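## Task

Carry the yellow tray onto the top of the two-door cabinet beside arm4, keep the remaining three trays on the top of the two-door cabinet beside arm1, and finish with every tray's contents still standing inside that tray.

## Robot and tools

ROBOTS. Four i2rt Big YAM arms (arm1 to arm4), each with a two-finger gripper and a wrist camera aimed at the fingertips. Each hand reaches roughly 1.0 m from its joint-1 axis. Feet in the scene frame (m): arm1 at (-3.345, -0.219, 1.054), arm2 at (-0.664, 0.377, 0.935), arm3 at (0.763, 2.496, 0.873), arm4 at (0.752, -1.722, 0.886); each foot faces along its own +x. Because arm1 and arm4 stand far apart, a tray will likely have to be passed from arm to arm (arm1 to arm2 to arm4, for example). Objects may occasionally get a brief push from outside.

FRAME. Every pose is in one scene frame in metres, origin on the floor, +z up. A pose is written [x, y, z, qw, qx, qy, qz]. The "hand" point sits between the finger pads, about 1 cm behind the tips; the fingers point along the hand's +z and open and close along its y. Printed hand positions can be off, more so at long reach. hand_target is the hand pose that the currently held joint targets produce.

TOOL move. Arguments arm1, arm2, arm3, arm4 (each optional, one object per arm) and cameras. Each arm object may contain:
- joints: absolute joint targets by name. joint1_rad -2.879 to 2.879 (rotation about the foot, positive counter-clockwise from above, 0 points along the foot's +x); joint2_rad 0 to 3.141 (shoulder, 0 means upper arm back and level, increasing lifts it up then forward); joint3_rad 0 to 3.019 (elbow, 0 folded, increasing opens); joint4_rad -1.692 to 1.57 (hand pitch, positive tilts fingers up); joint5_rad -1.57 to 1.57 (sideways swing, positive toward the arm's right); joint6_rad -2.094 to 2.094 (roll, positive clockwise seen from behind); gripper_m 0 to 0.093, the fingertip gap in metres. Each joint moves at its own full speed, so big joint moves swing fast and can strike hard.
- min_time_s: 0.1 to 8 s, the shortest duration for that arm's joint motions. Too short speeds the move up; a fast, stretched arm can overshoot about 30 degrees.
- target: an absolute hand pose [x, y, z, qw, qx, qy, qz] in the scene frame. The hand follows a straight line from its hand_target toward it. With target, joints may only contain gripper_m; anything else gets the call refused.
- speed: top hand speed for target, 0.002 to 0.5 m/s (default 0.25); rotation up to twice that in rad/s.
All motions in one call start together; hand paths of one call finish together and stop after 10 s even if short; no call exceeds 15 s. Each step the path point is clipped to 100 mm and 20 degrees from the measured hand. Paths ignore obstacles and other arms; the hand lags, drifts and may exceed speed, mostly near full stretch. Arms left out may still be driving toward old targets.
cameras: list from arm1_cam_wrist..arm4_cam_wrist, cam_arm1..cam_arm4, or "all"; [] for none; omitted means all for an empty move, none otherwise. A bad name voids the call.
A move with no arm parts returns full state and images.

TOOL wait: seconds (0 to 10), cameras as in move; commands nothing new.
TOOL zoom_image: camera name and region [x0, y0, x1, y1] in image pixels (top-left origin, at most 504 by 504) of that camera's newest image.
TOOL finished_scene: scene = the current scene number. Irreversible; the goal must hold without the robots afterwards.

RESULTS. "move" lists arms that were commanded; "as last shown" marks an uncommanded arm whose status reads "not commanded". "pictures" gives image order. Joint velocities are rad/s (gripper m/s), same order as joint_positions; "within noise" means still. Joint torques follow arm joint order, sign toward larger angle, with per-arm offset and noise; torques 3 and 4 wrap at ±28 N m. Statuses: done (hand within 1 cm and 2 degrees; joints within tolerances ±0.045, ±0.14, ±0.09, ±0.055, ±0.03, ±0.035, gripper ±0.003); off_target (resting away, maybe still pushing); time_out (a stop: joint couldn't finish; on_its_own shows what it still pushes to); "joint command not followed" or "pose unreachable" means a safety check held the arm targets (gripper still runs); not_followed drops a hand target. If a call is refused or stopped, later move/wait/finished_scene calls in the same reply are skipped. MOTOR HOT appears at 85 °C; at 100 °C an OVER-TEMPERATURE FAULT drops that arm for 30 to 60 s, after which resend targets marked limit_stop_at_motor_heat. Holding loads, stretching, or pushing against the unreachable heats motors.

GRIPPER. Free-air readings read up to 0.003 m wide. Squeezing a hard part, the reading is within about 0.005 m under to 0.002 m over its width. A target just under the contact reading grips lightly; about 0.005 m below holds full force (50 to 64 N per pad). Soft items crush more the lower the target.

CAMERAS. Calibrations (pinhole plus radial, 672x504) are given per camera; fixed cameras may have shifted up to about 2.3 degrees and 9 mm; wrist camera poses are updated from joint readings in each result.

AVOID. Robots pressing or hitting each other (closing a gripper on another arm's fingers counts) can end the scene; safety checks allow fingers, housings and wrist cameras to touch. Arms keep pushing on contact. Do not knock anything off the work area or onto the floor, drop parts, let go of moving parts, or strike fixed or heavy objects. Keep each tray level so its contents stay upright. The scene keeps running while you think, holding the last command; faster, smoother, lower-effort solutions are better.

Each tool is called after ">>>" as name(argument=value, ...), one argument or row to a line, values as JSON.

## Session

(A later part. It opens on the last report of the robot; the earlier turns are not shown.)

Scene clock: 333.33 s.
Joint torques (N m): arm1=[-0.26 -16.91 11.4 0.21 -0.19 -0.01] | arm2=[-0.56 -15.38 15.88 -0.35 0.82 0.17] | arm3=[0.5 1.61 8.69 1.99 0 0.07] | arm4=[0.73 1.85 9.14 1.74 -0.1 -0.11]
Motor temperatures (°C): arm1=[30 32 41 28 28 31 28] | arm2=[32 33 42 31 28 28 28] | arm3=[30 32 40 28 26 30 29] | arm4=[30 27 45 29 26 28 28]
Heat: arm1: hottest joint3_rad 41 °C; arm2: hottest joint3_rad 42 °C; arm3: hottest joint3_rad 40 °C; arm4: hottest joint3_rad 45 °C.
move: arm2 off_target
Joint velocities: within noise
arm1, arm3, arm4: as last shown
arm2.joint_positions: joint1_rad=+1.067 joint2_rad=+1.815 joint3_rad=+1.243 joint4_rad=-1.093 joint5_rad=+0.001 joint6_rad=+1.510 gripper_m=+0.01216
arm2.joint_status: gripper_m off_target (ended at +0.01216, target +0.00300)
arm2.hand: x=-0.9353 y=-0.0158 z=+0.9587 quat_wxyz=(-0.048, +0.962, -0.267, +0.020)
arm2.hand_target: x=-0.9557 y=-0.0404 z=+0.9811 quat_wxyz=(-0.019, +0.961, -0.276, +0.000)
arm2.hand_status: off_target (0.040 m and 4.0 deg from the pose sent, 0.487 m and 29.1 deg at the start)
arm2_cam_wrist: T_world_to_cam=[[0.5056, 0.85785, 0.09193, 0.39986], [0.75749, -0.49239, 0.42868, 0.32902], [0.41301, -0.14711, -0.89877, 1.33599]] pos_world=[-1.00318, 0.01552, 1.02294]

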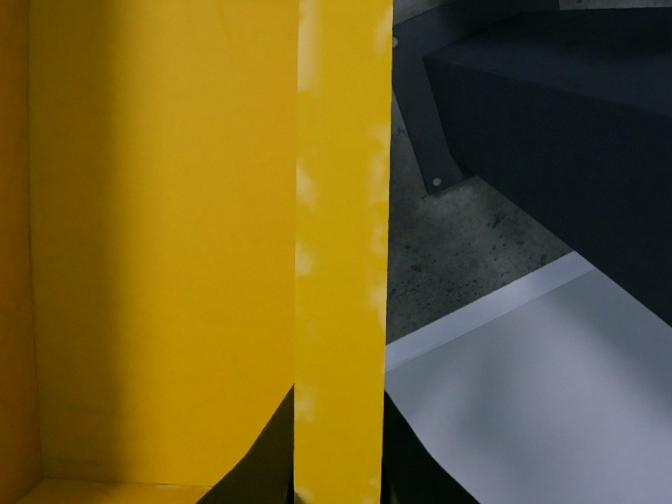

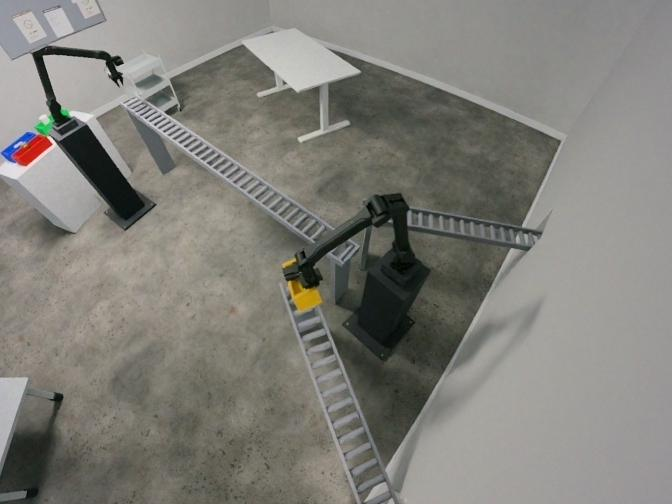

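>>> move(
  arm2={"target":[-0.979,-0.068,0.80,0.0285,0.961,-0.276,-0.0194],"speed":0.15,"joints":{"gripper_m":0.003}},
  cameras=["arm2_cam_wrist","cam_arm2"],
)

>>> zoom_image(
  camera="cam_arm2",
  region=[240, 220, 380, 360],
)

Scene clock: 350.90 s.
Joint torques (N m): arm1=[-0.21 -16.91 11.4 0.21 -0.2 -0.01] | arm2=[-0.79 -14.97 8.96 0.58 -0.48 -0.09] | arm3=[0.79 1.61 8.64 2.02 0 0.07] | arm4=[1.14 1.49 9.17 1.96 -0.1 -0.11]
Motor temperatures (°C): arm1=[30 32 41 28 27 31 28] | arm2=[32 32 45 31 29 28 29] | arm3=[30 32 40 28 26 30 29] | arm4=[30 27 45 29 26 28 28]
Heat: arm1: hottest joint3_rad 41 °C; arm2: hottest joint3_rad 45 °C; arm3: hottest joint3_rad 40 °C; arm4: hottest joint3_rad 45 °C.
move: arm2 off_target
Joint velocities: within noise
arm1.joint_positions: joint1_rad=-1.695 joint2_rad=+1.886 joint3_rad=+1.412 joint4_rad=-1.089 joint5_rad=+0.008 joint6_rad=-1.554 gripper_m=+0.02995
arm1.joint_status: not commanded
arm1.hand: x=-3.3152 y=+0.3263 z=+1.0988 quat_wxyz=(+0.001, -0.999, +0.034, -0.004)
arm1.hand_target: x=-3.3151 y=+0.3441 z=+1.1203 quat_wxyz=(+0.025, -0.999, +0.033, -0.004)
arm1.hand_status: not commanded
arm2.joint_positions: joint1_rad=+1.065 joint2_rad=+2.110 joint3_rad=+1.243 joint4_rad=-0.618 joint5_rad=+0.038 joint6_rad=+1.525 gripper_m=+0.01216
arm2.joint_status: gripper_m off_target (ended at +0.01216, target +0.00300)
arm2.hand: x=-0.9775 y=-0.0652 z=+0.8127 quat_wxyz=(+0.032, +0.960, -0.277, -0.026)
arm2.hand_target: x=-0.9787 y=-0.0677 z=+0.8002 quat_wxyz=(+0.029, +0.961, -0.276, -0.019)
arm2.hand_status: off_target (0.013 m and 0.9 deg from the pose sent, 0.173 m and 9.9 deg at the start)
arm3, arm4: as last shown
arm2_cam_wrist: T_world_to_cam=[[0.52157, 0.84893, -0.08537, 0.6361], [0.80303, -0.45462, 0.38532, 0.48148], [0.28829, -0.26952, -0.91883, 1.1013]] pos_world=[-1.03591, -0.02429, 0.88069]

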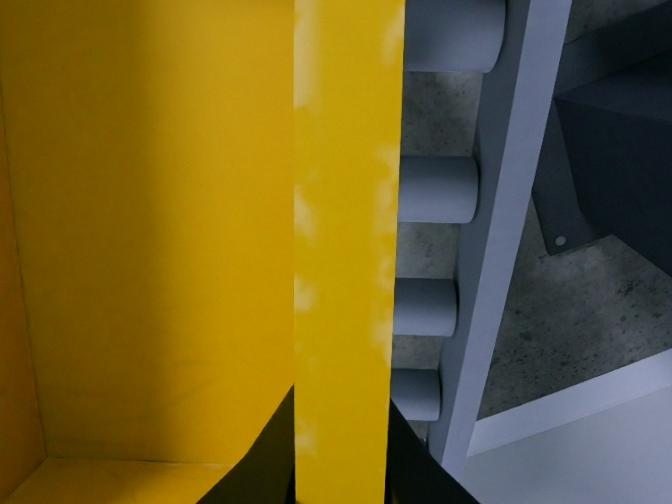

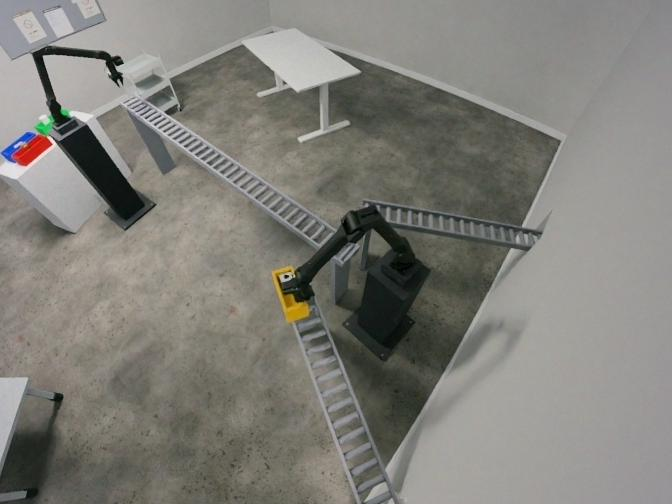

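Scaled by 3.600 from the camera's image (finer frame: 960x720).

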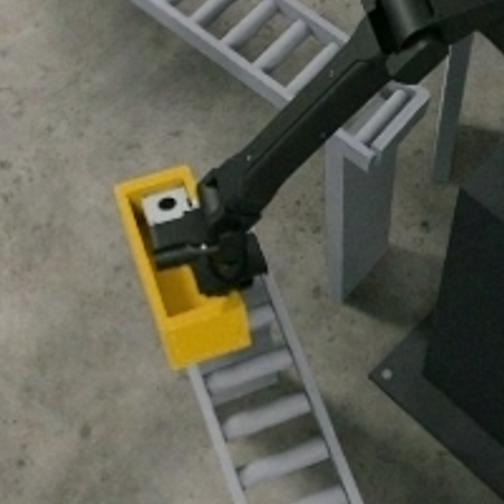

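>>> move(
  arm2={"target":[-0.953,-0.048,0.79,0.008,0.966,-0.259,-0.006],"speed":0.1,"joints":{"gripper_m":0.003}},
  cameras=["arm2_cam_wrist","cam_arm2"],
)

>>> zoom_image(
  camera="cam_arm2",
  region=[240, 220, 380, 360],
)

Scene clock: 363.83 s.
Joint torques (N m): arm1=[-0.21 -16.97 11.38 0.21 -0.2 -0.01] | arm2=[0.26 -15.79 5.18 0.16 -0.83 -0.08] | arm3=[0.5 1.38 8.73 1.96 0.01 0.08] | arm4=[0.85 1.08 9.18 1.88 -0.12 -0.11]
Motor temperatures (°C): arm1=[30 33 41 28 27 31 28] | arm2=[32 32 43 31 29 28 29] | arm3=[30 32 40 28 26 30 29] | arm4=[30 27 45 29 26 28 28]
Heat: arm1: hottest joint3_rad 41 °C; arm2: hottest joint3_rad 43 °C; arm3: hottest joint3_rad 40 °C; arm4: hottest joint3_rad 45 °C.
move: arm2 off_target
Joint velocities: within noise
arm1, arm3, arm4: as last shown
arm2.joint_positions: joint1_rad=+1.065 joint2_rad=+2.110 joint3_rad=+1.218 joint4_rad=-0.605 joint5_rad=+0.033 joint6_rad=+1.505 gripper_m=+0.01216
arm2.joint_status: gripper_m off_target (ended at +0.01216, target +0.00300)
arm2.hand: x=-0.9709 y=-0.0571 z=+0.8064 quat_wxyz=(+0.026, +0.963, -0.267, -0.023)
arm2.hand_target: x=-0.9531 y=-0.0476 z=+0.7907 quat_wxyz=(+0.008, +0.966, -0.259, -0.006)
arm2.hand_status: off_target (0.026 m and 3.0 deg from the pose sent, 0.038 m and 4.2 deg at the start)
arm2_cam_wrist: T_world_to_cam=[[0.50473, 0.86019, -0.07289, 0.59937], [0.80858, -0.44149, 0.38895, 0.4855], [0.30239, -0.25526, -0.91837, 1.10992]] pos_world=[-1.03072, -0.01792, 0.87418]

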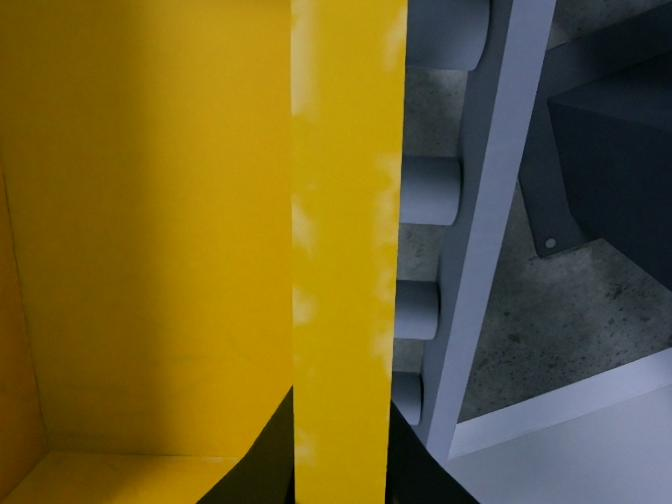

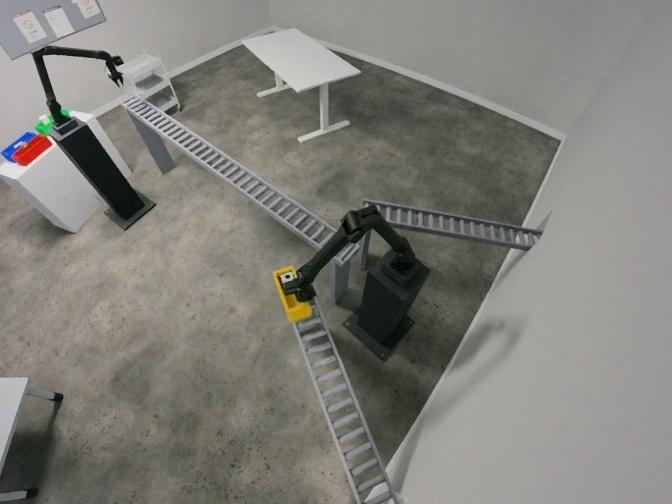

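Scaled by 3.600 from the camera's image (finer frame: 960x720).

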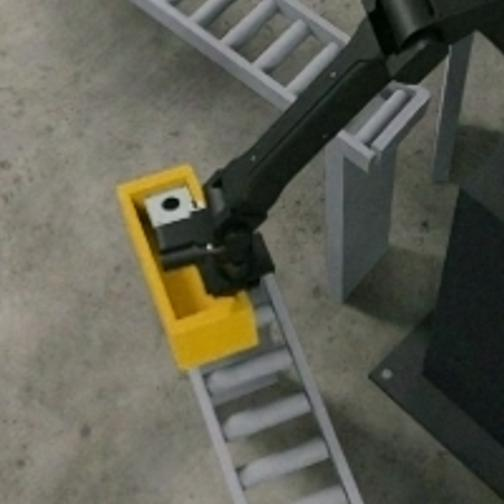

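>>> move(
  arm2={"target":[-0.932,-0.031,0.77,-0.016,0.967,-0.255,0.015],"speed":0.1,"joints":{"gripper_m":0.003}},
  cameras=["arm2_cam_wrist","cam_arm2"],
)

>>> zoom_image(
  camera="cam_arm2",
  region=[240, 220, 380, 360],
)

Scene clock: 368.47 s.
Joint torques (N m): arm1=[-0.21 -16.91 11.38 0.21 -0.2 -0.01] | arm2=[0.67 -13.63 4.66 -0.06 -0.77 -0.02] | arm3=[0.5 1.73 8.65 1.99 0 0.08] | arm4=[0.79 2.37 9.18 2.03 -0.11 -0.11]
Motor temperatures (°C): arm1=[30 33 41 28 27 31 28] | arm2=[32 32 43 31 29 28 29] | arm3=[30 32 40 28 26 30 29] | arm4=[30 27 45 29 26 28 28]
Heat: arm1: hottest joint3_rad 41 °C; arm2: hottest joint3_rad 43 °C; arm3: hottest joint3_rad 40 °C; arm4: hottest joint3_rad 45 °C.
move: arm2 off_target
Joint velocities: within noise
arm1, arm3, arm4: as last shown
arm2.joint_positions: joint1_rad=+1.065 joint2_rad=+2.113 joint3_rad=+1.186 joint4_rad=-0.603 joint5_rad=+0.008 joint6_rad=+1.497 gripper_m=+0.01216
arm2.joint_status: gripper_m off_target (ended at +0.01216, target +0.00300)
arm2.hand: x=-0.9570 y=-0.0449 z=+0.7971 quat_wxyz=(+0.015, +0.965, -0.263, -0.006)
arm2.hand_target: x=-0.9323 y=-0.0298 z=+0.7719 quat_wxyz=(-0.016, +0.967, -0.255, +0.015)
arm2.hand_status: off_target (0.039 m and 4.4 deg from the pose sent, 0.059 m and 6.6 deg at the start)
arm2_cam_wrist: T_world_to_cam=[[0.49883, 0.86566, -0.04243, 0.55153], [0.79711, -0.43901, 0.41459, 0.45199], [0.34027, -0.24063, -0.90902, 1.12981]] pos_world=[-1.01984, -0.00714, 0.86303]

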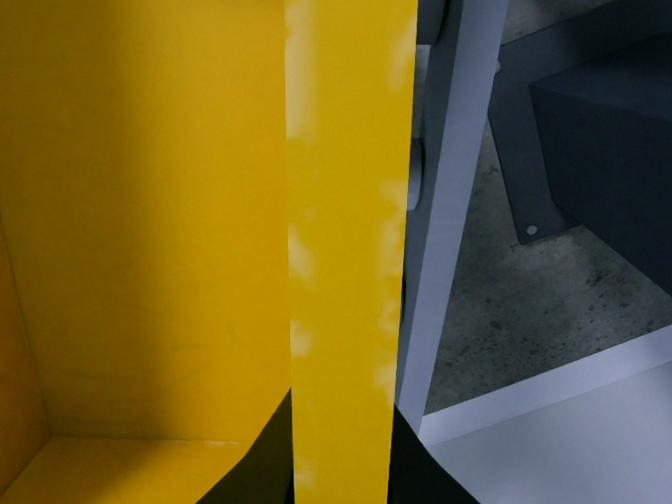

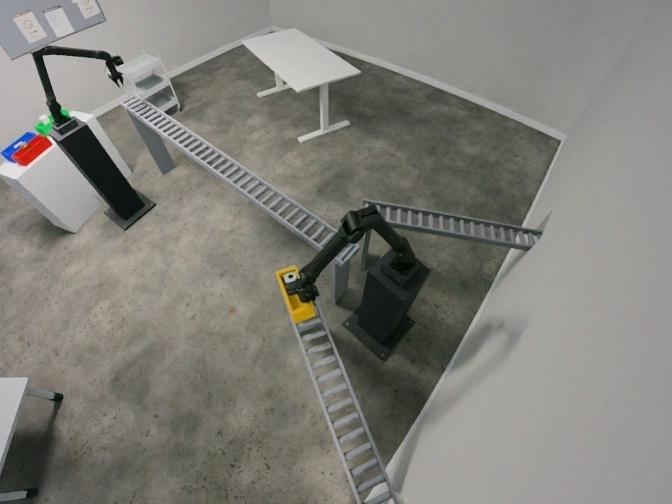

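Scaled by 3.600 from the camera's image (finer frame: 960x720).

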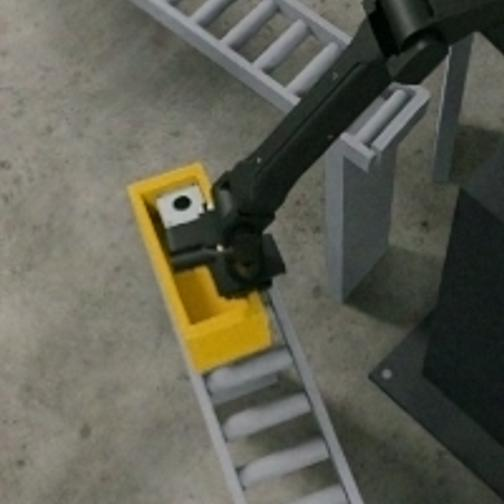

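>>> move(
  arm2={"target":[-0.925,-0.019,0.735,-0.026,0.967,-0.255,0.019],"speed":0.08,"joints":{"gripper_m":0.003}},
  cameras=["arm2_cam_wrist","cam_arm2"],
)

>>> zoom_image(
  camera="cam_arm2",
  region=[240, 220, 380, 360],
)

Scene clock: 379.47 s.
Joint torques (N m): arm1=[-0.21 -16.97 11.4 0.21 -0.19 -0.01] | arm2=[-0.03 -13.51 4.22 -0.13 -0.59 0.13] | arm3=[0.5 1.49 8.66 2 0.02 0.08] | arm4=[1.14 1.03 9.18 1.94 -0.14 -0.12]
Motor temperatures (°C): arm1=[30 33 41 27 27 31 28] | arm2=[32 33 41 30 29 28 29] | arm3=[30 32 40 28 26 30 29] | arm4=[30 27 45 29 26 28 28]
Heat: arm1: hottest joint3_rad 41 °C; arm2: hottest joint3_rad 41 °C; arm3: hottest joint3_rad 40 °C; arm4: hottest joint3_rad 45 °C.
move: arm2 off_target
Joint velocities: within noise
arm1: as last shown
arm2.joint_positions: joint1_rad=+1.072 joint2_rad=+2.183 joint3_rad=+1.170 joint4_rad=-0.541 joint5_rad=+0.003 joint6_rad=+1.481 gripper_m=+0.01216
arm2.joint_status: gripper_m off_target (ended at +0.01216, target +0.00300)
arm2.hand: x=-0.9449 y=-0.0361 z=+0.7598 quat_wxyz=(+0.004, +0.968, -0.251, +0.001)
arm2.hand_target: x=-0.9250 y=-0.0183 z=+0.7368 quat_wxyz=(-0.026, +0.966, -0.255, +0.019)
arm2.hand_status: off_target (0.036 m and 4.0 deg from the pose sent, 0.075 m and 5.6 deg at the start)
arm3.joint_positions: joint1_rad=-0.181 joint2_rad=+0.624 joint3_rad=+1.365 joint4_rad=-1.296 joint5_rad=+0.077 joint6_rad=-0.729 gripper_m=+0.09396
arm3.joint_status: not commanded
arm3.hand: x=+1.0043 y=+2.5662 z=+1.4050 quat_wxyz=(-0.466, +0.426, -0.765, +0.132)
arm3.hand_target: x=+1.0021 y=+2.5656 z=+1.4152 quat_wxyz=(-0.475, +0.422, -0.760, +0.134)
arm3.hand_status: not commanded
arm4.joint_positions: joint1_rad=-0.152 joint2_rad=+0.644 joint3_rad=+1.428 joint4_rad=-1.488 joint5_rad=-0.198 joint6_rad=-0.128 gripper_m=+0.09396
arm4.joint_status: not commanded
arm4.hand: x=+0.9420 y=-1.8320 z=+1.4093 quat_wxyz=(-0.419, -0.205, -0.881, +0.081)
arm4.hand_target: x=+0.9408 y=-1.8310 z=+1.4214 quat_wxyz=(-0.431, -0.202, -0.875, +0.087)
arm4.hand_status: not commanded
arm2_cam_wrist: T_world_to_cam=[[0.47848, 0.87792, -0.01785, 0.49883], [0.79991, -0.4274, 0.42127, 0.45962], [0.36221, -0.21585, -0.90676, 1.11378]] pos_world=[-1.00975, -0.00108, 0.82521]

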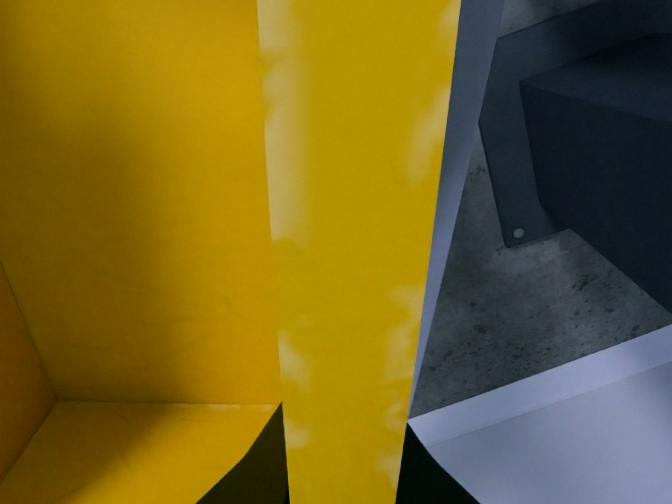

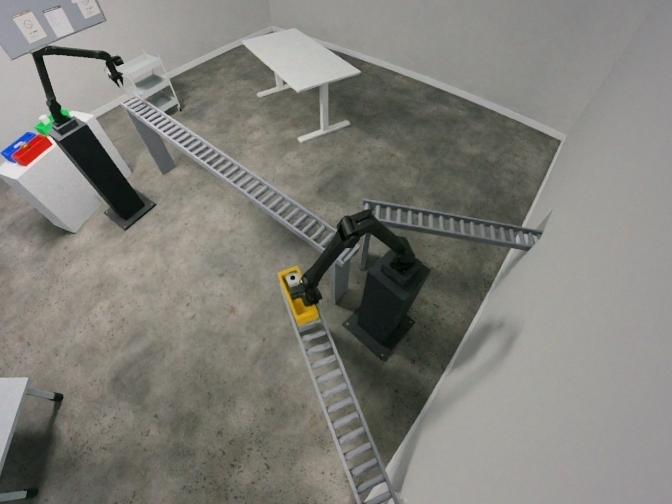

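Scaled by 3.600 from the camera's image (finer frame: 960x720).

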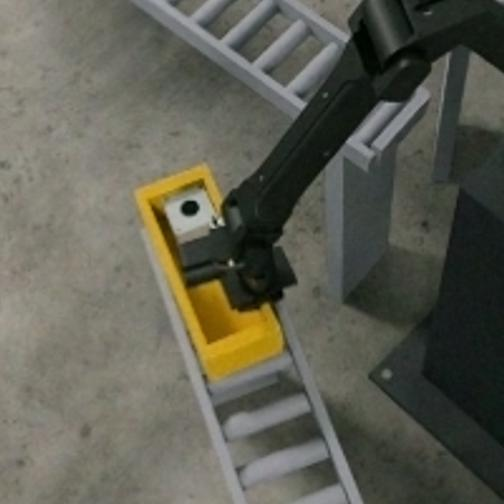

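>>> move(
  arm2={"target":[-0.930,-0.026,0.785,-0.02,0.967,-0.255,0.015],"speed":0.08,"joints":{"gripper_m":0.003}},
  cameras=["arm2_cam_wrist"],
)

>>> move(
  arm2={"target":[-0.930,-0.026,0.735,-0.02,0.967,-0.255,0.015],"speed":0.08,"joints":{"gripper_m":0.003}},
  cameras=["arm2_cam_wrist","cam_arm2"],
)

>>> zoom_image(
  camera="cam_arm2",
  region=[260, 240, 360, 340],
)

Scene clock: 395.50 s.
Joint torques (N m): arm1=[-0.26 -16.97 11.38 0.21 -0.2 -0.01] | arm2=[0.21 -20.13 4.97 -0.66 0.3 0.13] | arm3=[0.56 1.55 8.65 2.02 0.02 0.07] | arm4=[0.97 1.79 9.09 1.92 -0.11 -0.13]
Motor temperatures (°C): arm1=[30 33 42 27 27 31 28] | arm2=[32 33 39 30 29 28 30] | arm3=[30 32 40 28 26 30 29] | arm4=[30 27 45 29 26 27 28]
Heat: arm1: hottest joint3_rad 42 °C; arm2: hottest joint3_rad 39 °C; arm3: hottest joint3_rad 40 °C; arm4: hottest joint3_rad 45 °C.
move: arm2 off_target
Joint velocities: within noise
arm1, arm3, arm4: as last shown
arm2.joint_positions: joint1_rad=+1.073 joint2_rad=+2.159 joint3_rad=+1.161 joint4_rad=-0.620 joint5_rad=-0.015 joint6_rad=+1.483 gripper_m=+0.01216
arm2.joint_status: gripper_m off_target (ended at +0.01216, target +0.00300)
arm2.hand: x=-0.9324 y=-0.0235 z=+0.7700 quat_wxyz=(-0.023, +0.967, -0.252, +0.020)
arm2.hand_target: x=-0.9301 y=-0.0261 z=+0.7846 quat_wxyz=(-0.020, +0.967, -0.255, +0.015)
arm2.hand_status: off_target (0.015 m and 0.8 deg from the pose sent, 0.031 m and 3.2 deg at the start)
arm2_cam_wrist: T_world_to_cam=[[0.47947, 0.87646, 0.0438, 0.43539], [0.77723, -0.4473, 0.44253, 0.41276], [0.40746, -0.17814, -0.89568, 1.15574]] pos_world=[-1.00048, 0.0089, 0.83345]

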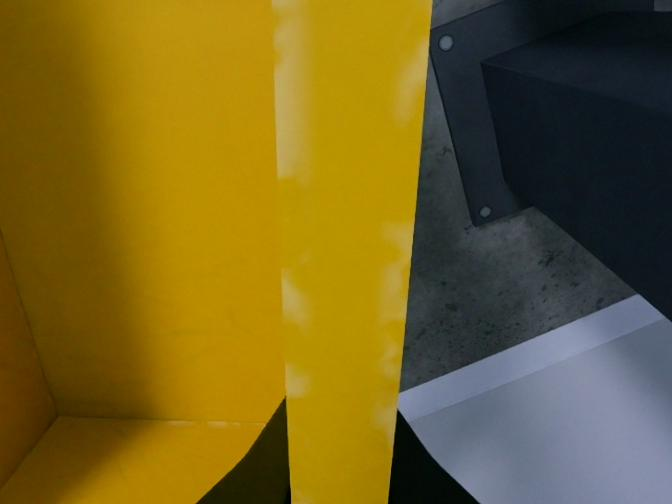

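Scene clock: 396.73 s.
Joint torques (N m): arm1=[-0.21 -16.91 11.4 0.23 -0.2 -0.02] | arm2=[0.15 -13.63 6.38 0.5 -0.42 -0.24] | arm3=[0.38 1.55 8.68 2.02 0 0.07] | arm4=[1.14 2.14 9.05 1.83 -0.14 -0.13]
Motor temperatures (°C): arm1=[30 33 42 27 27 31 28] | arm2=[32 33 39 30 29 28 30] | arm3=[30 32 40 28 26 30 29] | arm4=[30 27 45 29 26 27 28]
Heat: arm1: hottest joint3_rad 42 °C; arm2: hottest joint3_rad 39 °C; arm3: hottest joint3_rad 40 °C; arm4: hottest joint3_rad 45 °C.
move: arm2 off_target
Joint velocities: within noise
arm1, arm3, arm4: as last shown
arm2.joint_positions: joint1_rad=+1.073 joint2_rad=+2.194 joint3_rad=+1.161 joint4_rad=-0.551 joint5_rad=+0.002 joint6_rad=+1.517 gripper_m=+0.01216
arm2.joint_status: gripper_m off_target (ended at +0.01216, target +0.00300)
arm2.hand: x=-0.9384 y=-0.0273 z=+0.7532 quat_wxyz=(-0.010, +0.963, -0.269, +0.006)
arm2.hand_target: x=-0.9298 y=-0.0255 z=+0.7357 quat_wxyz=(-0.020, +0.967, -0.255, +0.015)
arm2.hand_status: off_target (0.020 m and 2.2 deg from the pose sent, 0.035 m and 0.8 deg at the start)
arm2_cam_wrist: T_world_to_cam=[[0.50983, 0.8602, 0.01145, 0.49479], [0.77652, -0.46587, 0.42424, 0.43571], [0.37027, -0.2074, -0.90548, 1.11423]] pos_world=[-1.00316, 0.00845, 0.81839]

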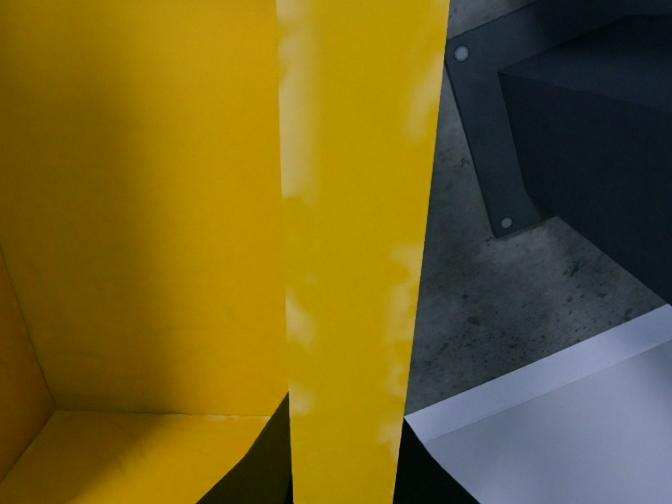

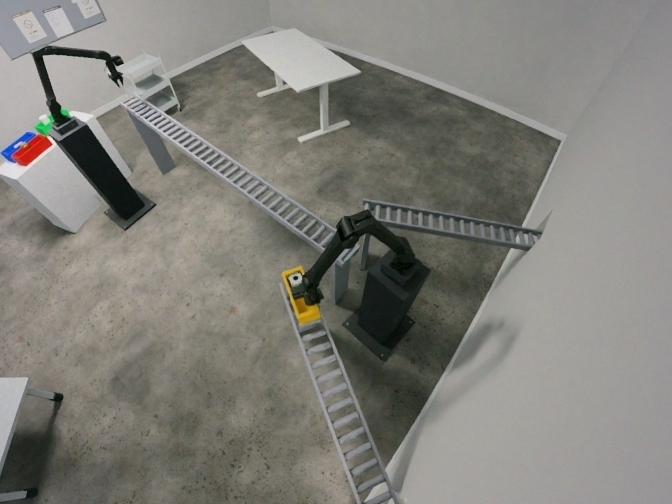

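Scaled by 5.040 from the camera's image (finer frame: 960x720).

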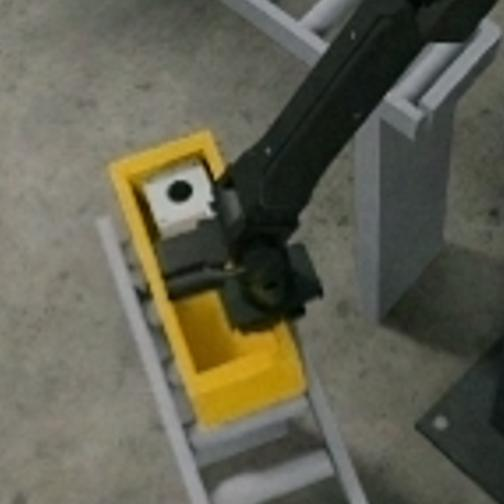

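>>> move(
  arm2={"target":[-0.919,-0.066,0.81,-0.02,0.948,-0.319,0.015],"speed":0.08,"joints":{"gripper_m":0.003}},
  cameras=["arm2_cam_wrist","cam_arm2"],
)

>>> zoom_image(
  camera="cam_arm2",
  region=[260, 240, 360, 340],
)

Scene clock: 411.93 s.
Joint torques (N m): arm1=[-0.21 -16.97 11.4 0.23 -0.2 -0.01] | arm2=[0.09 -20.01 8.9 -1.31 0.26 0.68] | arm3=[0.44 1.73 8.62 2 -0.01 0.07] | arm4=[0.67 1.26 9.2 1.89 -0.1 -0.13]
Motor temperatures (°C): arm1=[30 33 42 27 27 31 27] | arm2=[32 33 38 30 29 28 30] | arm3=[30 32 40 28 26 30 29] | arm4=[30 27 46 29 26 27 28]
Heat: arm1: hottest joint3_rad 42 °C; arm2: hottest joint3_rad 38 °C; arm3: hottest joint3_rad 40 °C; arm4: hottest joint3_rad 46 °C.
move: arm2 off_target
Joint velocities: within noise
arm1, arm3, arm4: as last shown
arm2.joint_positions: joint1_rad=+1.133 joint2_rad=+2.142 joint3_rad=+1.211 joint4_rad=-0.702 joint5_rad=-0.021 joint6_rad=+1.621 gripper_m=+0.01216
arm2.joint_status: gripper_m off_target (ended at +0.01216, target +0.00300)
arm2.hand: x=-0.9137 y=-0.0505 z=+0.7894 quat_wxyz=(-0.031, +0.956, -0.290, +0.023)
arm2.hand_target: x=-0.9187 y=-0.0656 z=+0.8099 quat_wxyz=(-0.019, +0.948, -0.318, +0.016)
arm2.hand_status: off_target (0.026 m and 3.8 deg from the pose sent, 0.072 m and 6.2 deg at the start)
arm2_cam_wrist: T_world_to_cam=[[0.54566, 0.83573, 0.06171, 0.49349], [0.73642, -0.51335, 0.44064, 0.33839], [0.39994, -0.19499, -0.89556, 1.15292]] pos_world=[-0.97957, -0.01391, 0.85294]

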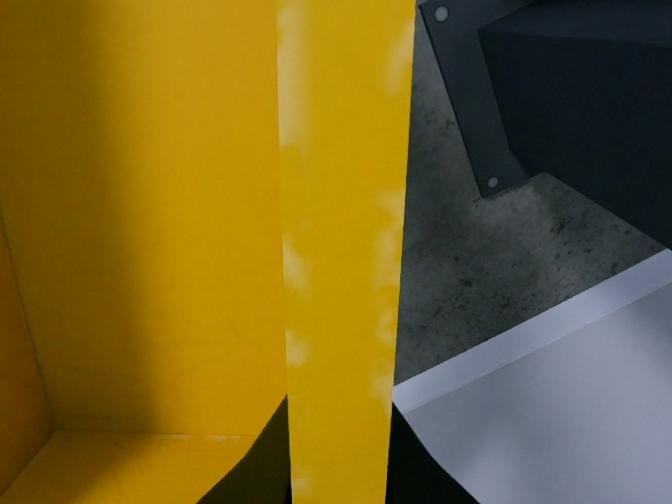

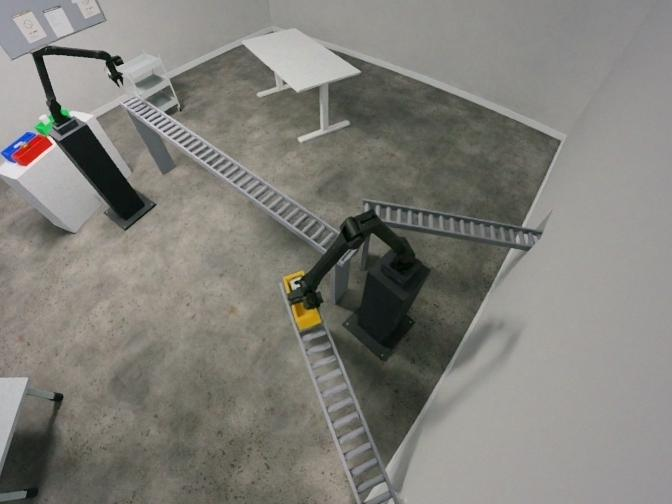

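Scaled by 5.040 from the camera's image (finer frame: 960x720).

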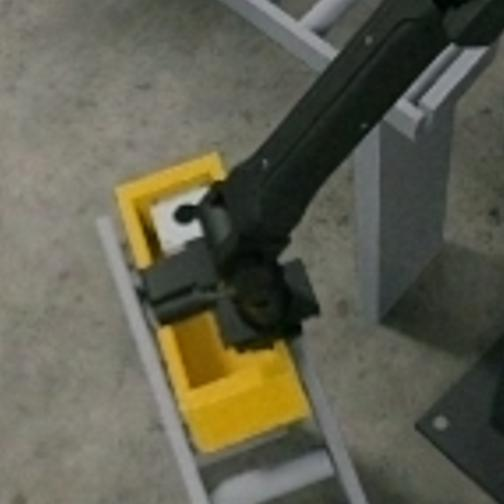

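>>> move(
  arm2={"target":[-0.926,-0.078,0.79,0.0,0.937,-0.350,0.0],"speed":0.08,"joints":{"gripper_m":0.003}},
  cameras=["arm2_cam_wrist","cam_arm2"],
)

>>> zoom_image(
  camera="cam_arm2",
  region=[260, 240, 360, 340],
)

Scene clock: 421.53 s.
Joint torques (N m): arm1=[-0.26 -16.91 11.4 0.23 -0.2 -0.01] | arm2=[0.15 -16.26 9.68 0.01 0.54 0.47] | arm3=[0.5 1.61 8.66 2 0 0.07] | arm4=[1.32 1.67 8.96 2.02 -0.09 -0.08]
Motor temperatures (°C): arm1=[30 33 42 27 27 31 27] | arm2=[32 33 38 30 29 28 30] | arm3=[30 32 40 28 26 30 29] | arm4=[30 27 46 29 26 27 28]
Heat: arm1: hottest joint3_rad 42 °C; arm2: hottest joint3_rad 38 °C; arm3: hottest joint3_rad 40 °C; arm4: hottest joint3_rad 46 °C.
move: arm2 off_target
Joint velocities: within noise
arm1, arm3, arm4: as last shown
arm2.joint_positions: joint1_rad=+1.139 joint2_rad=+2.142 joint3_rad=+1.217 joint4_rad=-0.652 joint5_rad=-0.005 joint6_rad=+1.714 gripper_m=+0.01216
arm2.joint_status: gripper_m off_target (ended at +0.01216, target +0.00300)
arm2.hand: x=-0.9211 y=-0.0643 z=+0.7901 quat_wxyz=(-0.006, +0.944, -0.331, +0.008)
arm2.hand_target: x=-0.9258 y=-0.0777 z=+0.7903 quat_wxyz=(+0.001, +0.937, -0.350, +0.000)
arm2.hand_status: off_target (0.015 m and 2.6 deg from the pose sent, 0.030 m and 8.5 deg at the start)
arm2_cam_wrist: T_world_to_cam=[[0.61692, 0.787, 0.00608, 0.6155], [0.70976, -0.55967, 0.42779, 0.31912], [0.34007, -0.25959, -0.90386, 1.101]] pos_world=[-0.98063, -0.01998, 0.85489]

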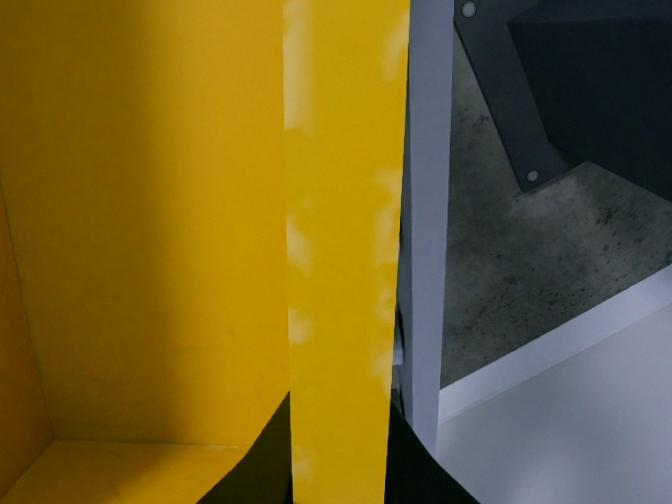

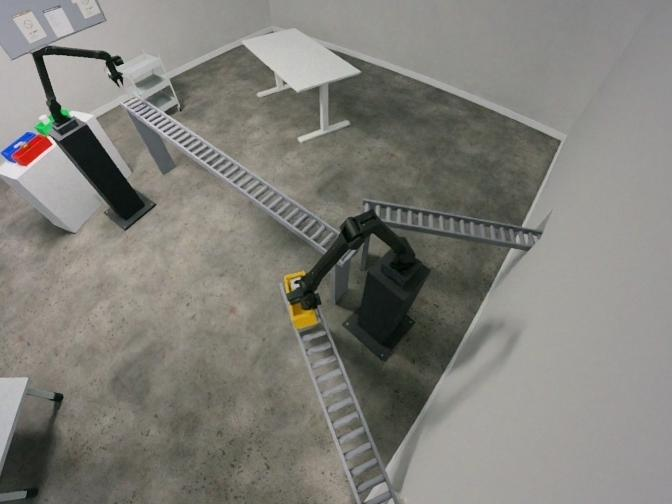

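Scaled by 5.040 from the camera's image (finer frame: 960x720).

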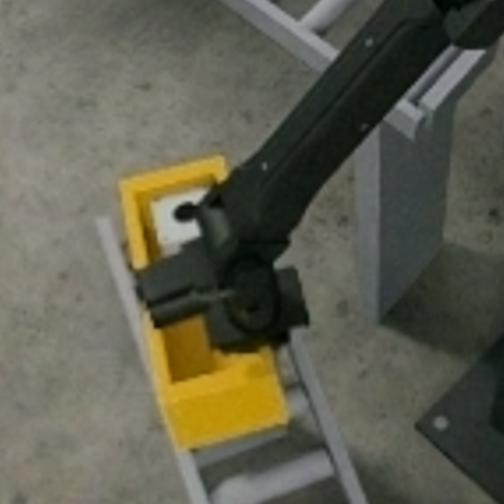

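>>> move(
  arm2={"target":[-0.924,-0.075,0.737,0.0,0.947,-0.321,0.0],"speed":0.08,"joints":{"gripper_m":0.003}},
  cameras=["arm2_cam_wrist","cam_arm2"],
)

>>> zoom_image(
  camera="cam_arm2",
  region=[260, 240, 360, 340],
)

Scene clock: 432.83 s.
Joint torques (N m): arm1=[-0.21 -16.97 11.38 0.21 -0.19 -0.02] | arm2=[0.15 -14.04 8.99 0.61 -0.53 -0.21] | arm3=[0.38 1.55 8.62 1.99 0.01 0.08] | arm4=[0.97 1.96 9.13 1.85 -0.1 -0.12]
Motor temperatures (°C): arm1=[30 33 42 27 27 31 27] | arm2=[32 33 38 30 29 28 30] | arm3=[30 32 40 28 26 30 29] | arm4=[30 27 46 29 26 27 28]
Heat: arm1: hottest joint3_rad 42 °C; arm2: hottest joint3_rad 38 °C; arm3: hottest joint3_rad 40 °C; arm4: hottest joint3_rad 46 °C.
move: arm2 off_target
Joint velocities: within noise
arm1.joint_positions: joint1_rad=-1.695 joint2_rad=+1.886 joint3_rad=+1.412 joint4_rad=-1.089 joint5_rad=+0.008 joint6_rad=-1.554 gripper_m=+0.02995
arm1.joint_status: not commanded
arm1.hand: x=-3.3152 y=+0.3263 z=+1.0988 quat_wxyz=(+0.001, -0.999, +0.034, -0.004)
arm1.hand_target: x=-3.3151 y=+0.3441 z=+1.1203 quat_wxyz=(+0.025, -0.999, +0.033, -0.004)
arm1.hand_status: not commanded
arm2.joint_positions: joint1_rad=+1.139 joint2_rad=+2.221 joint3_rad=+1.224 joint4_rad=-0.562 joint5_rad=+0.021 joint6_rad=+1.720 gripper_m=+0.01216
arm2.joint_status: gripper_m off_target (ended at +0.01216, target +0.00300)
arm2.hand: x=-0.9263 y=-0.0648 z=+0.7528 quat_wxyz=(+0.000, +0.943, -0.334, -0.007)
arm2.hand_target: x=-0.9237 y=-0.0742 z=+0.7375 quat_wxyz=(+0.000, +0.947, -0.321, +0.000)
arm2.hand_status: off_target (0.019 m and 1.7 deg from the pose sent, 0.054 m and 1.6 deg at the start)
arm3, arm4: as last shown
arm2_cam_wrist: T_world_to_cam=[[0.62184, 0.78299, -0.01522, 0.6397], [0.71925, -0.56331, 0.40665, 0.36292], [0.30983, -0.26382, -0.91346, 1.04796]] pos_world=[-0.98351, -0.01997, 0.81943]

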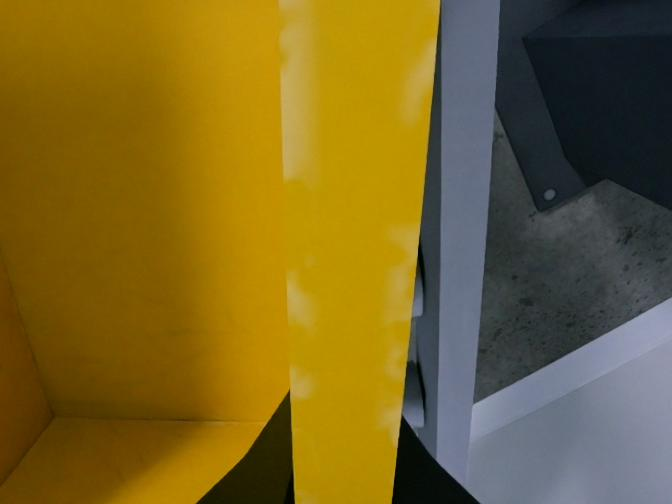

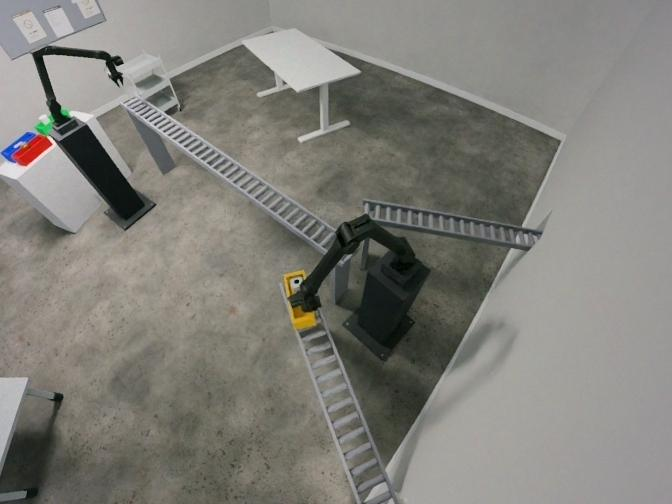

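Scaled by 5.040 from the camera's image (finer frame: 960x720).

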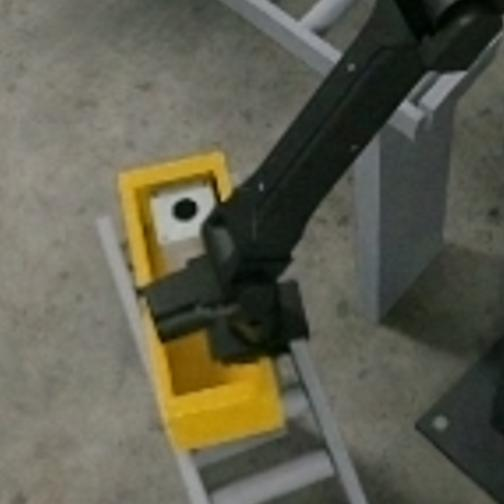

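>>> move(
  arm2={"target":[-0.924,-0.072,0.80,0.0,0.958,-0.287,0.0],"speed":0.08,"joints":{"gripper_m":0.003}},
)

>>> move(
  arm2={"target":[-0.923,-0.072,0.755,0.0,0.957,-0.290,0.0],"speed":0.08,"joints":{"gripper_m":0.003}},
  cameras=["arm2_cam_wrist","cam_arm2"],
)

>>> zoom_image(
  camera="cam_arm2",
  region=[260, 240, 360, 340],
)

Scene clock: 440.13 s.
Joint torques (N m): arm1=[-0.21 -16.91 11.38 0.21 -0.2 -0.02] | arm2=[0.03 -21.42 6.83 -0.21 0.3 -0.2] | arm3=[0.38 1.55 8.65 1.96 0 0.08] | arm4=[1.14 1.73 9.33 1.94 -0.17 -0.1]
Motor temperatures (°C): arm1=[30 33 42 27 27 31 27] | arm2=[32 33 39 30 29 28 30] | arm3=[30 32 40 28 26 30 29] | arm4=[30 27 46 29 26 27 28]
Heat: arm1: hottest joint3_rad 42 °C; arm2: hottest joint3_rad 39 °C; arm3: hottest joint3_rad 40 °C; arm4: hottest joint3_rad 46 °C.
move: arm2 off_target
Joint velocities: within noise
arm1, arm3, arm4: as last shown
arm2.joint_positions: joint1_rad=+1.139 joint2_rad=+2.170 joint3_rad=+1.224 joint4_rad=-0.657 joint5_rad=+0.002 joint6_rad=+1.647 gripper_m=+0.01216
arm2.joint_status: gripper_m off_target (ended at +0.01216, target +0.00300)
arm2.hand: x=-0.9196 y=-0.0595 z=+0.7783 quat_wxyz=(-0.019, +0.954, -0.299, +0.008)
arm2.hand_target: x=-0.9239 y=-0.0716 z=+0.7996 quat_wxyz=(+0.000, +0.958, -0.287, +0.000)
arm2.hand_status: off_target (0.025 m and 2.7 deg from the pose sent, 0.048 m and 5.7 deg at the start)
pictures: none

Scene clock: 441.30 s.
Joint torques (N m): arm1=[-0.21 -16.97 11.38 0.21 -0.19 -0.01] | arm2=[0.09 -15.27 7.62 0.77 -0.37 -0.2] | arm3=[0.62 1.79 8.66 2 0.02 0.08] | arm4=[0.5 1.14 9.1 2 -0.1 -0.11]
Motor temperatures (°C): arm1=[30 33 42 27 27 31 27] | arm2=[32 33 39 30 29 28 30] | arm3=[30 32 40 28 26 30 29] | arm4=[30 27 46 29 26 27 28]
Heat: arm1: hottest joint3_rad 42 °C; arm2: hottest joint3_rad 39 °C; arm3: hottest joint3_rad 40 °C; arm4: hottest joint3_rad 46 °C.
move: arm2 off_target
Joint velocities: within noise
arm1, arm3, arm4: as last shown
arm2.joint_positions: joint1_rad=+1.139 joint2_rad=+2.192 joint3_rad=+1.224 joint4_rad=-0.592 joint5_rad=+0.017 joint6_rad=+1.653 gripper_m=+0.01216
arm2.joint_status: gripper_m off_target (ended at +0.01216, target +0.00300)
arm2.hand: x=-0.9266 y=-0.0664 z=+0.7670 quat_wxyz=(+0.000, +0.953, -0.302, -0.005)
arm2.hand_target: x=-0.9228 y=-0.0715 z=+0.7553 quat_wxyz=(+0.000, +0.957, -0.290, +0.000)
arm2.hand_status: off_target (0.014 m and 1.5 deg from the pose sent, 0.027 m and 2.5 deg at the start)
arm2_cam_wrist: T_world_to_cam=[[0.56768, 0.82314, -0.01373, 0.59274], [0.7541, -0.51323, 0.40979, 0.38965], [0.33026, -0.24298, -0.91208, 1.07979]] pos_world=[-0.98693, -0.02555, 0.83332]

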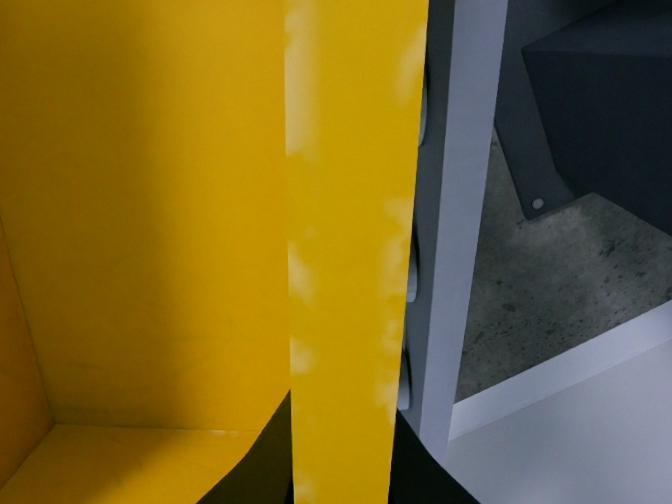

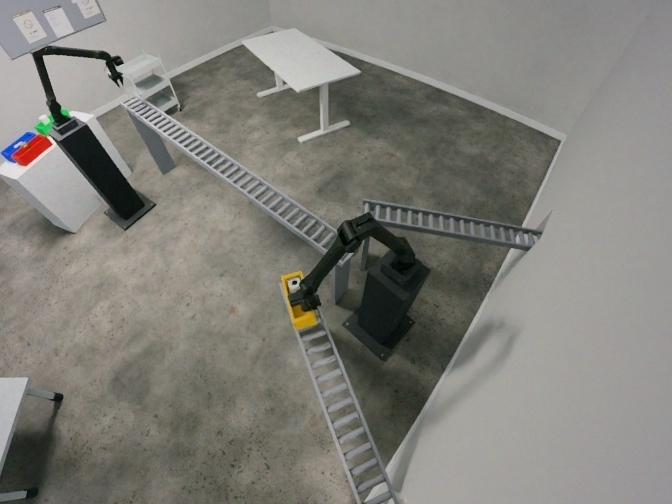

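Scaled by 5.040 from the camera's image (finer frame: 960x720).

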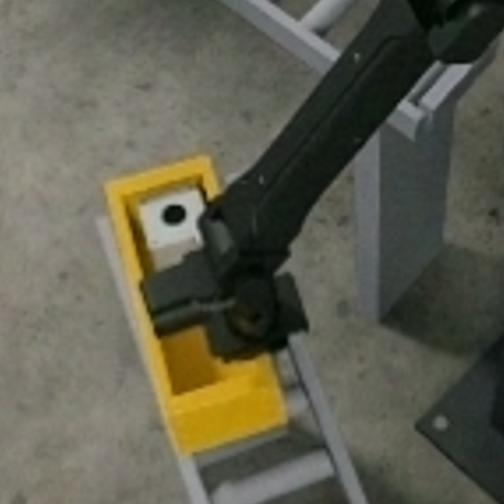

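>>> move(
  arm2={"target":[-0.908,-0.062,0.80,0.0,0.957,-0.290,0.0],"speed":0.08,"joints":{"gripper_m":0.003}},
)

>>> move(
  arm2={"target":[-0.904,-0.066,0.75,0.0,0.957,-0.290,0.0],"speed":0.08,"joints":{"gripper_m":0.003}},
  cameras=["arm2_cam_wrist","cam_arm2"],
)

>>> zoom_image(
  camera="cam_arm2",
  region=[260, 240, 360, 340],
)

Scene clock: 448.93 s.
Joint torques (N m): arm1=[-0.26 -16.91 11.4 0.21 -0.19 -0.01] | arm2=[0.32 -21.01 5.67 -0.39 0.39 0.04] | arm3=[0.56 1.44 8.65 1.99 0 0.08] | arm4=[0.15 1.26 9.21 2.04 -0.11 -0.11]
Motor temperatures (°C): arm1=[30 33 42 27 27 31 27] | arm2=[32 34 39 30 29 28 30] | arm3=[30 32 40 28 26 30 29] | arm4=[30 27 46 29 26 27 28]
Heat: arm1: hottest joint3_rad 42 °C; arm2: hottest joint3_rad 39 °C; arm3: hottest joint3_rad 40 °C; arm4: hottest joint3_rad 46 °C.
move: arm2 off_target
Joint velocities: within noise
arm1: as last shown
arm2.joint_positions: joint1_rad=+1.154 joint2_rad=+2.146 joint3_rad=+1.179 joint4_rad=-0.622 joint5_rad=-0.001 joint6_rad=+1.646 gripper_m=+0.01216
arm2.joint_status: gripper_m off_target (ended at +0.01216, target +0.00300)
arm2.hand: x=-0.9083 y=-0.0550 z=+0.7802 quat_wxyz=(-0.011, +0.956, -0.292, +0.007)
arm2.hand_target: x=-0.9080 y=-0.0619 z=+0.7994 quat_wxyz=(+0.000, +0.957, -0.290, +0.000)
arm2.hand_status: off_target (0.021 m and 1.6 deg from the pose sent, 0.038 m and 1.5 deg at the start)
arm3.joint_positions: joint1_rad=-0.181 joint2_rad=+0.624 joint3_rad=+1.365 joint4_rad=-1.296 joint5_rad=+0.077 joint6_rad=-0.729 gripper_m=+0.09396
arm3.joint_status: not commanded
arm3.hand: x=+1.0043 y=+2.5662 z=+1.4050 quat_wxyz=(-0.466, +0.426, -0.765, +0.132)
arm3.hand_target: x=+1.0021 y=+2.5656 z=+1.4152 quat_wxyz=(-0.475, +0.422, -0.760, +0.134)
arm3.hand_status: not commanded
arm4.joint_positions: joint1_rad=-0.152 joint2_rad=+0.644 joint3_rad=+1.428 joint4_rad=-1.488 joint5_rad=-0.198 joint6_rad=-0.128 gripper_m=+0.09396
arm4.joint_status: not commanded
arm4.hand: x=+0.9420 y=-1.8320 z=+1.4093 quat_wxyz=(-0.419, -0.205, -0.881, +0.081)
arm4.hand_target: x=+0.9408 y=-1.8310 z=+1.4214 quat_wxyz=(-0.431, -0.202, -0.875, +0.087)
arm4.hand_status: not commanded
pictures: none

Scene clock: 450.13 s.
Joint torques (N m): arm1=[-0.26 -16.91 11.4 0.23 -0.2 -0.02] | arm2=[0.85 -14.27 7.13 0.64 -0.5 -0.12] | arm3=[0.5 1.67 8.66 2.02 0.01 0.07] | arm4=[1.44 0.97 9.18 1.87 -0.1 -0.11]
Motor temperatures (°C): arm1=[30 33 42 27 27 31 27] | arm2=[32 34 39 30 29 28 30] | arm3=[30 32 40 28 26 30 29] | arm4=[30 27 46 29 26 27 28]
Heat: arm1: hottest joint3_rad 42 °C; arm2: hottest joint3_rad 39 °C; arm3: hottest joint3_rad 40 °C; arm4: hottest joint3_rad 46 °C.
move: arm2 off_target
Joint velocities: within noise
arm1, arm3, arm4: as last shown
arm2.joint_positions: joint1_rad=+1.155 joint2_rad=+2.178 joint3_rad=+1.179 joint4_rad=-0.551 joint5_rad=+0.020 joint6_rad=+1.672 gripper_m=+0.01216
arm2.joint_status: gripper_m off_target (ended at +0.01216, target +0.00300)
arm2.hand: x=-0.9147 y=-0.0608 z=+0.7648 quat_wxyz=(+0.005, +0.953, -0.304, -0.007)
arm2.hand_target: x=-0.9039 y=-0.0653 z=+0.7505 quat_wxyz=(+0.000, +0.957, -0.290, +0.000)
arm2.hand_status: off_target (0.019 m and 1.9 deg from the pose sent, 0.032 m and 1.6 deg at the start)
arm2_cam_wrist: T_world_to_cam=[[0.57077, 0.82073, -0.02487, 0.59256], [0.75528, -0.51289, 0.40804, 0.38692], [0.32214, -0.25168, -0.91262, 1.06778]] pos_world=[-0.97443, -0.01915, 0.83133]

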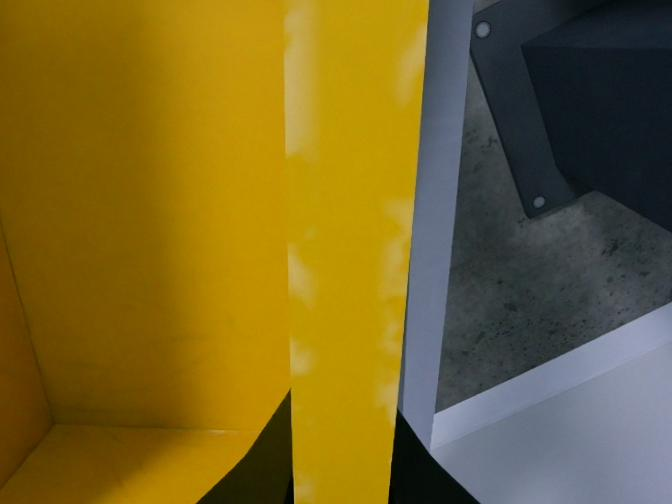

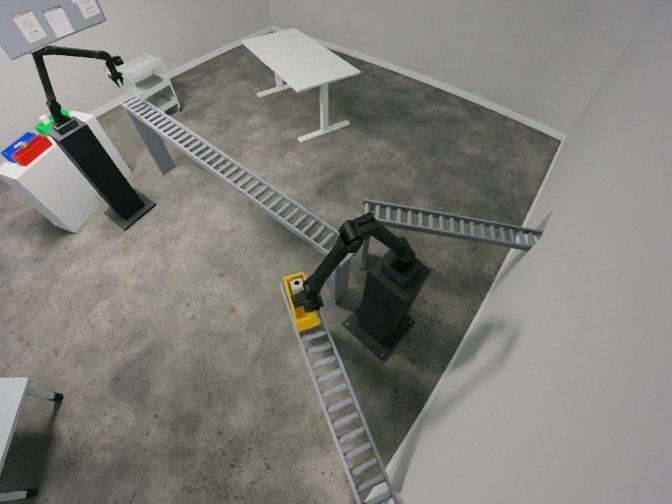

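Scaled by 5.040 from the camera's image (finer frame: 960x720).

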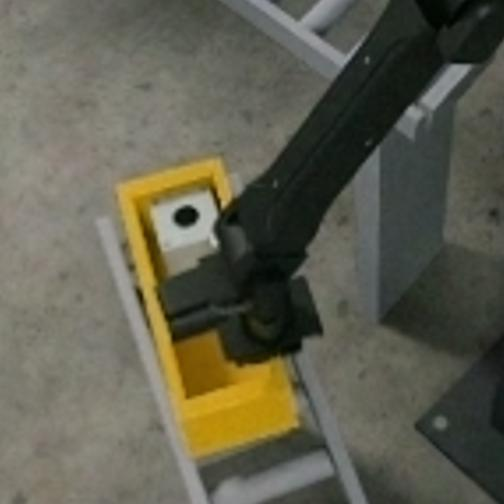

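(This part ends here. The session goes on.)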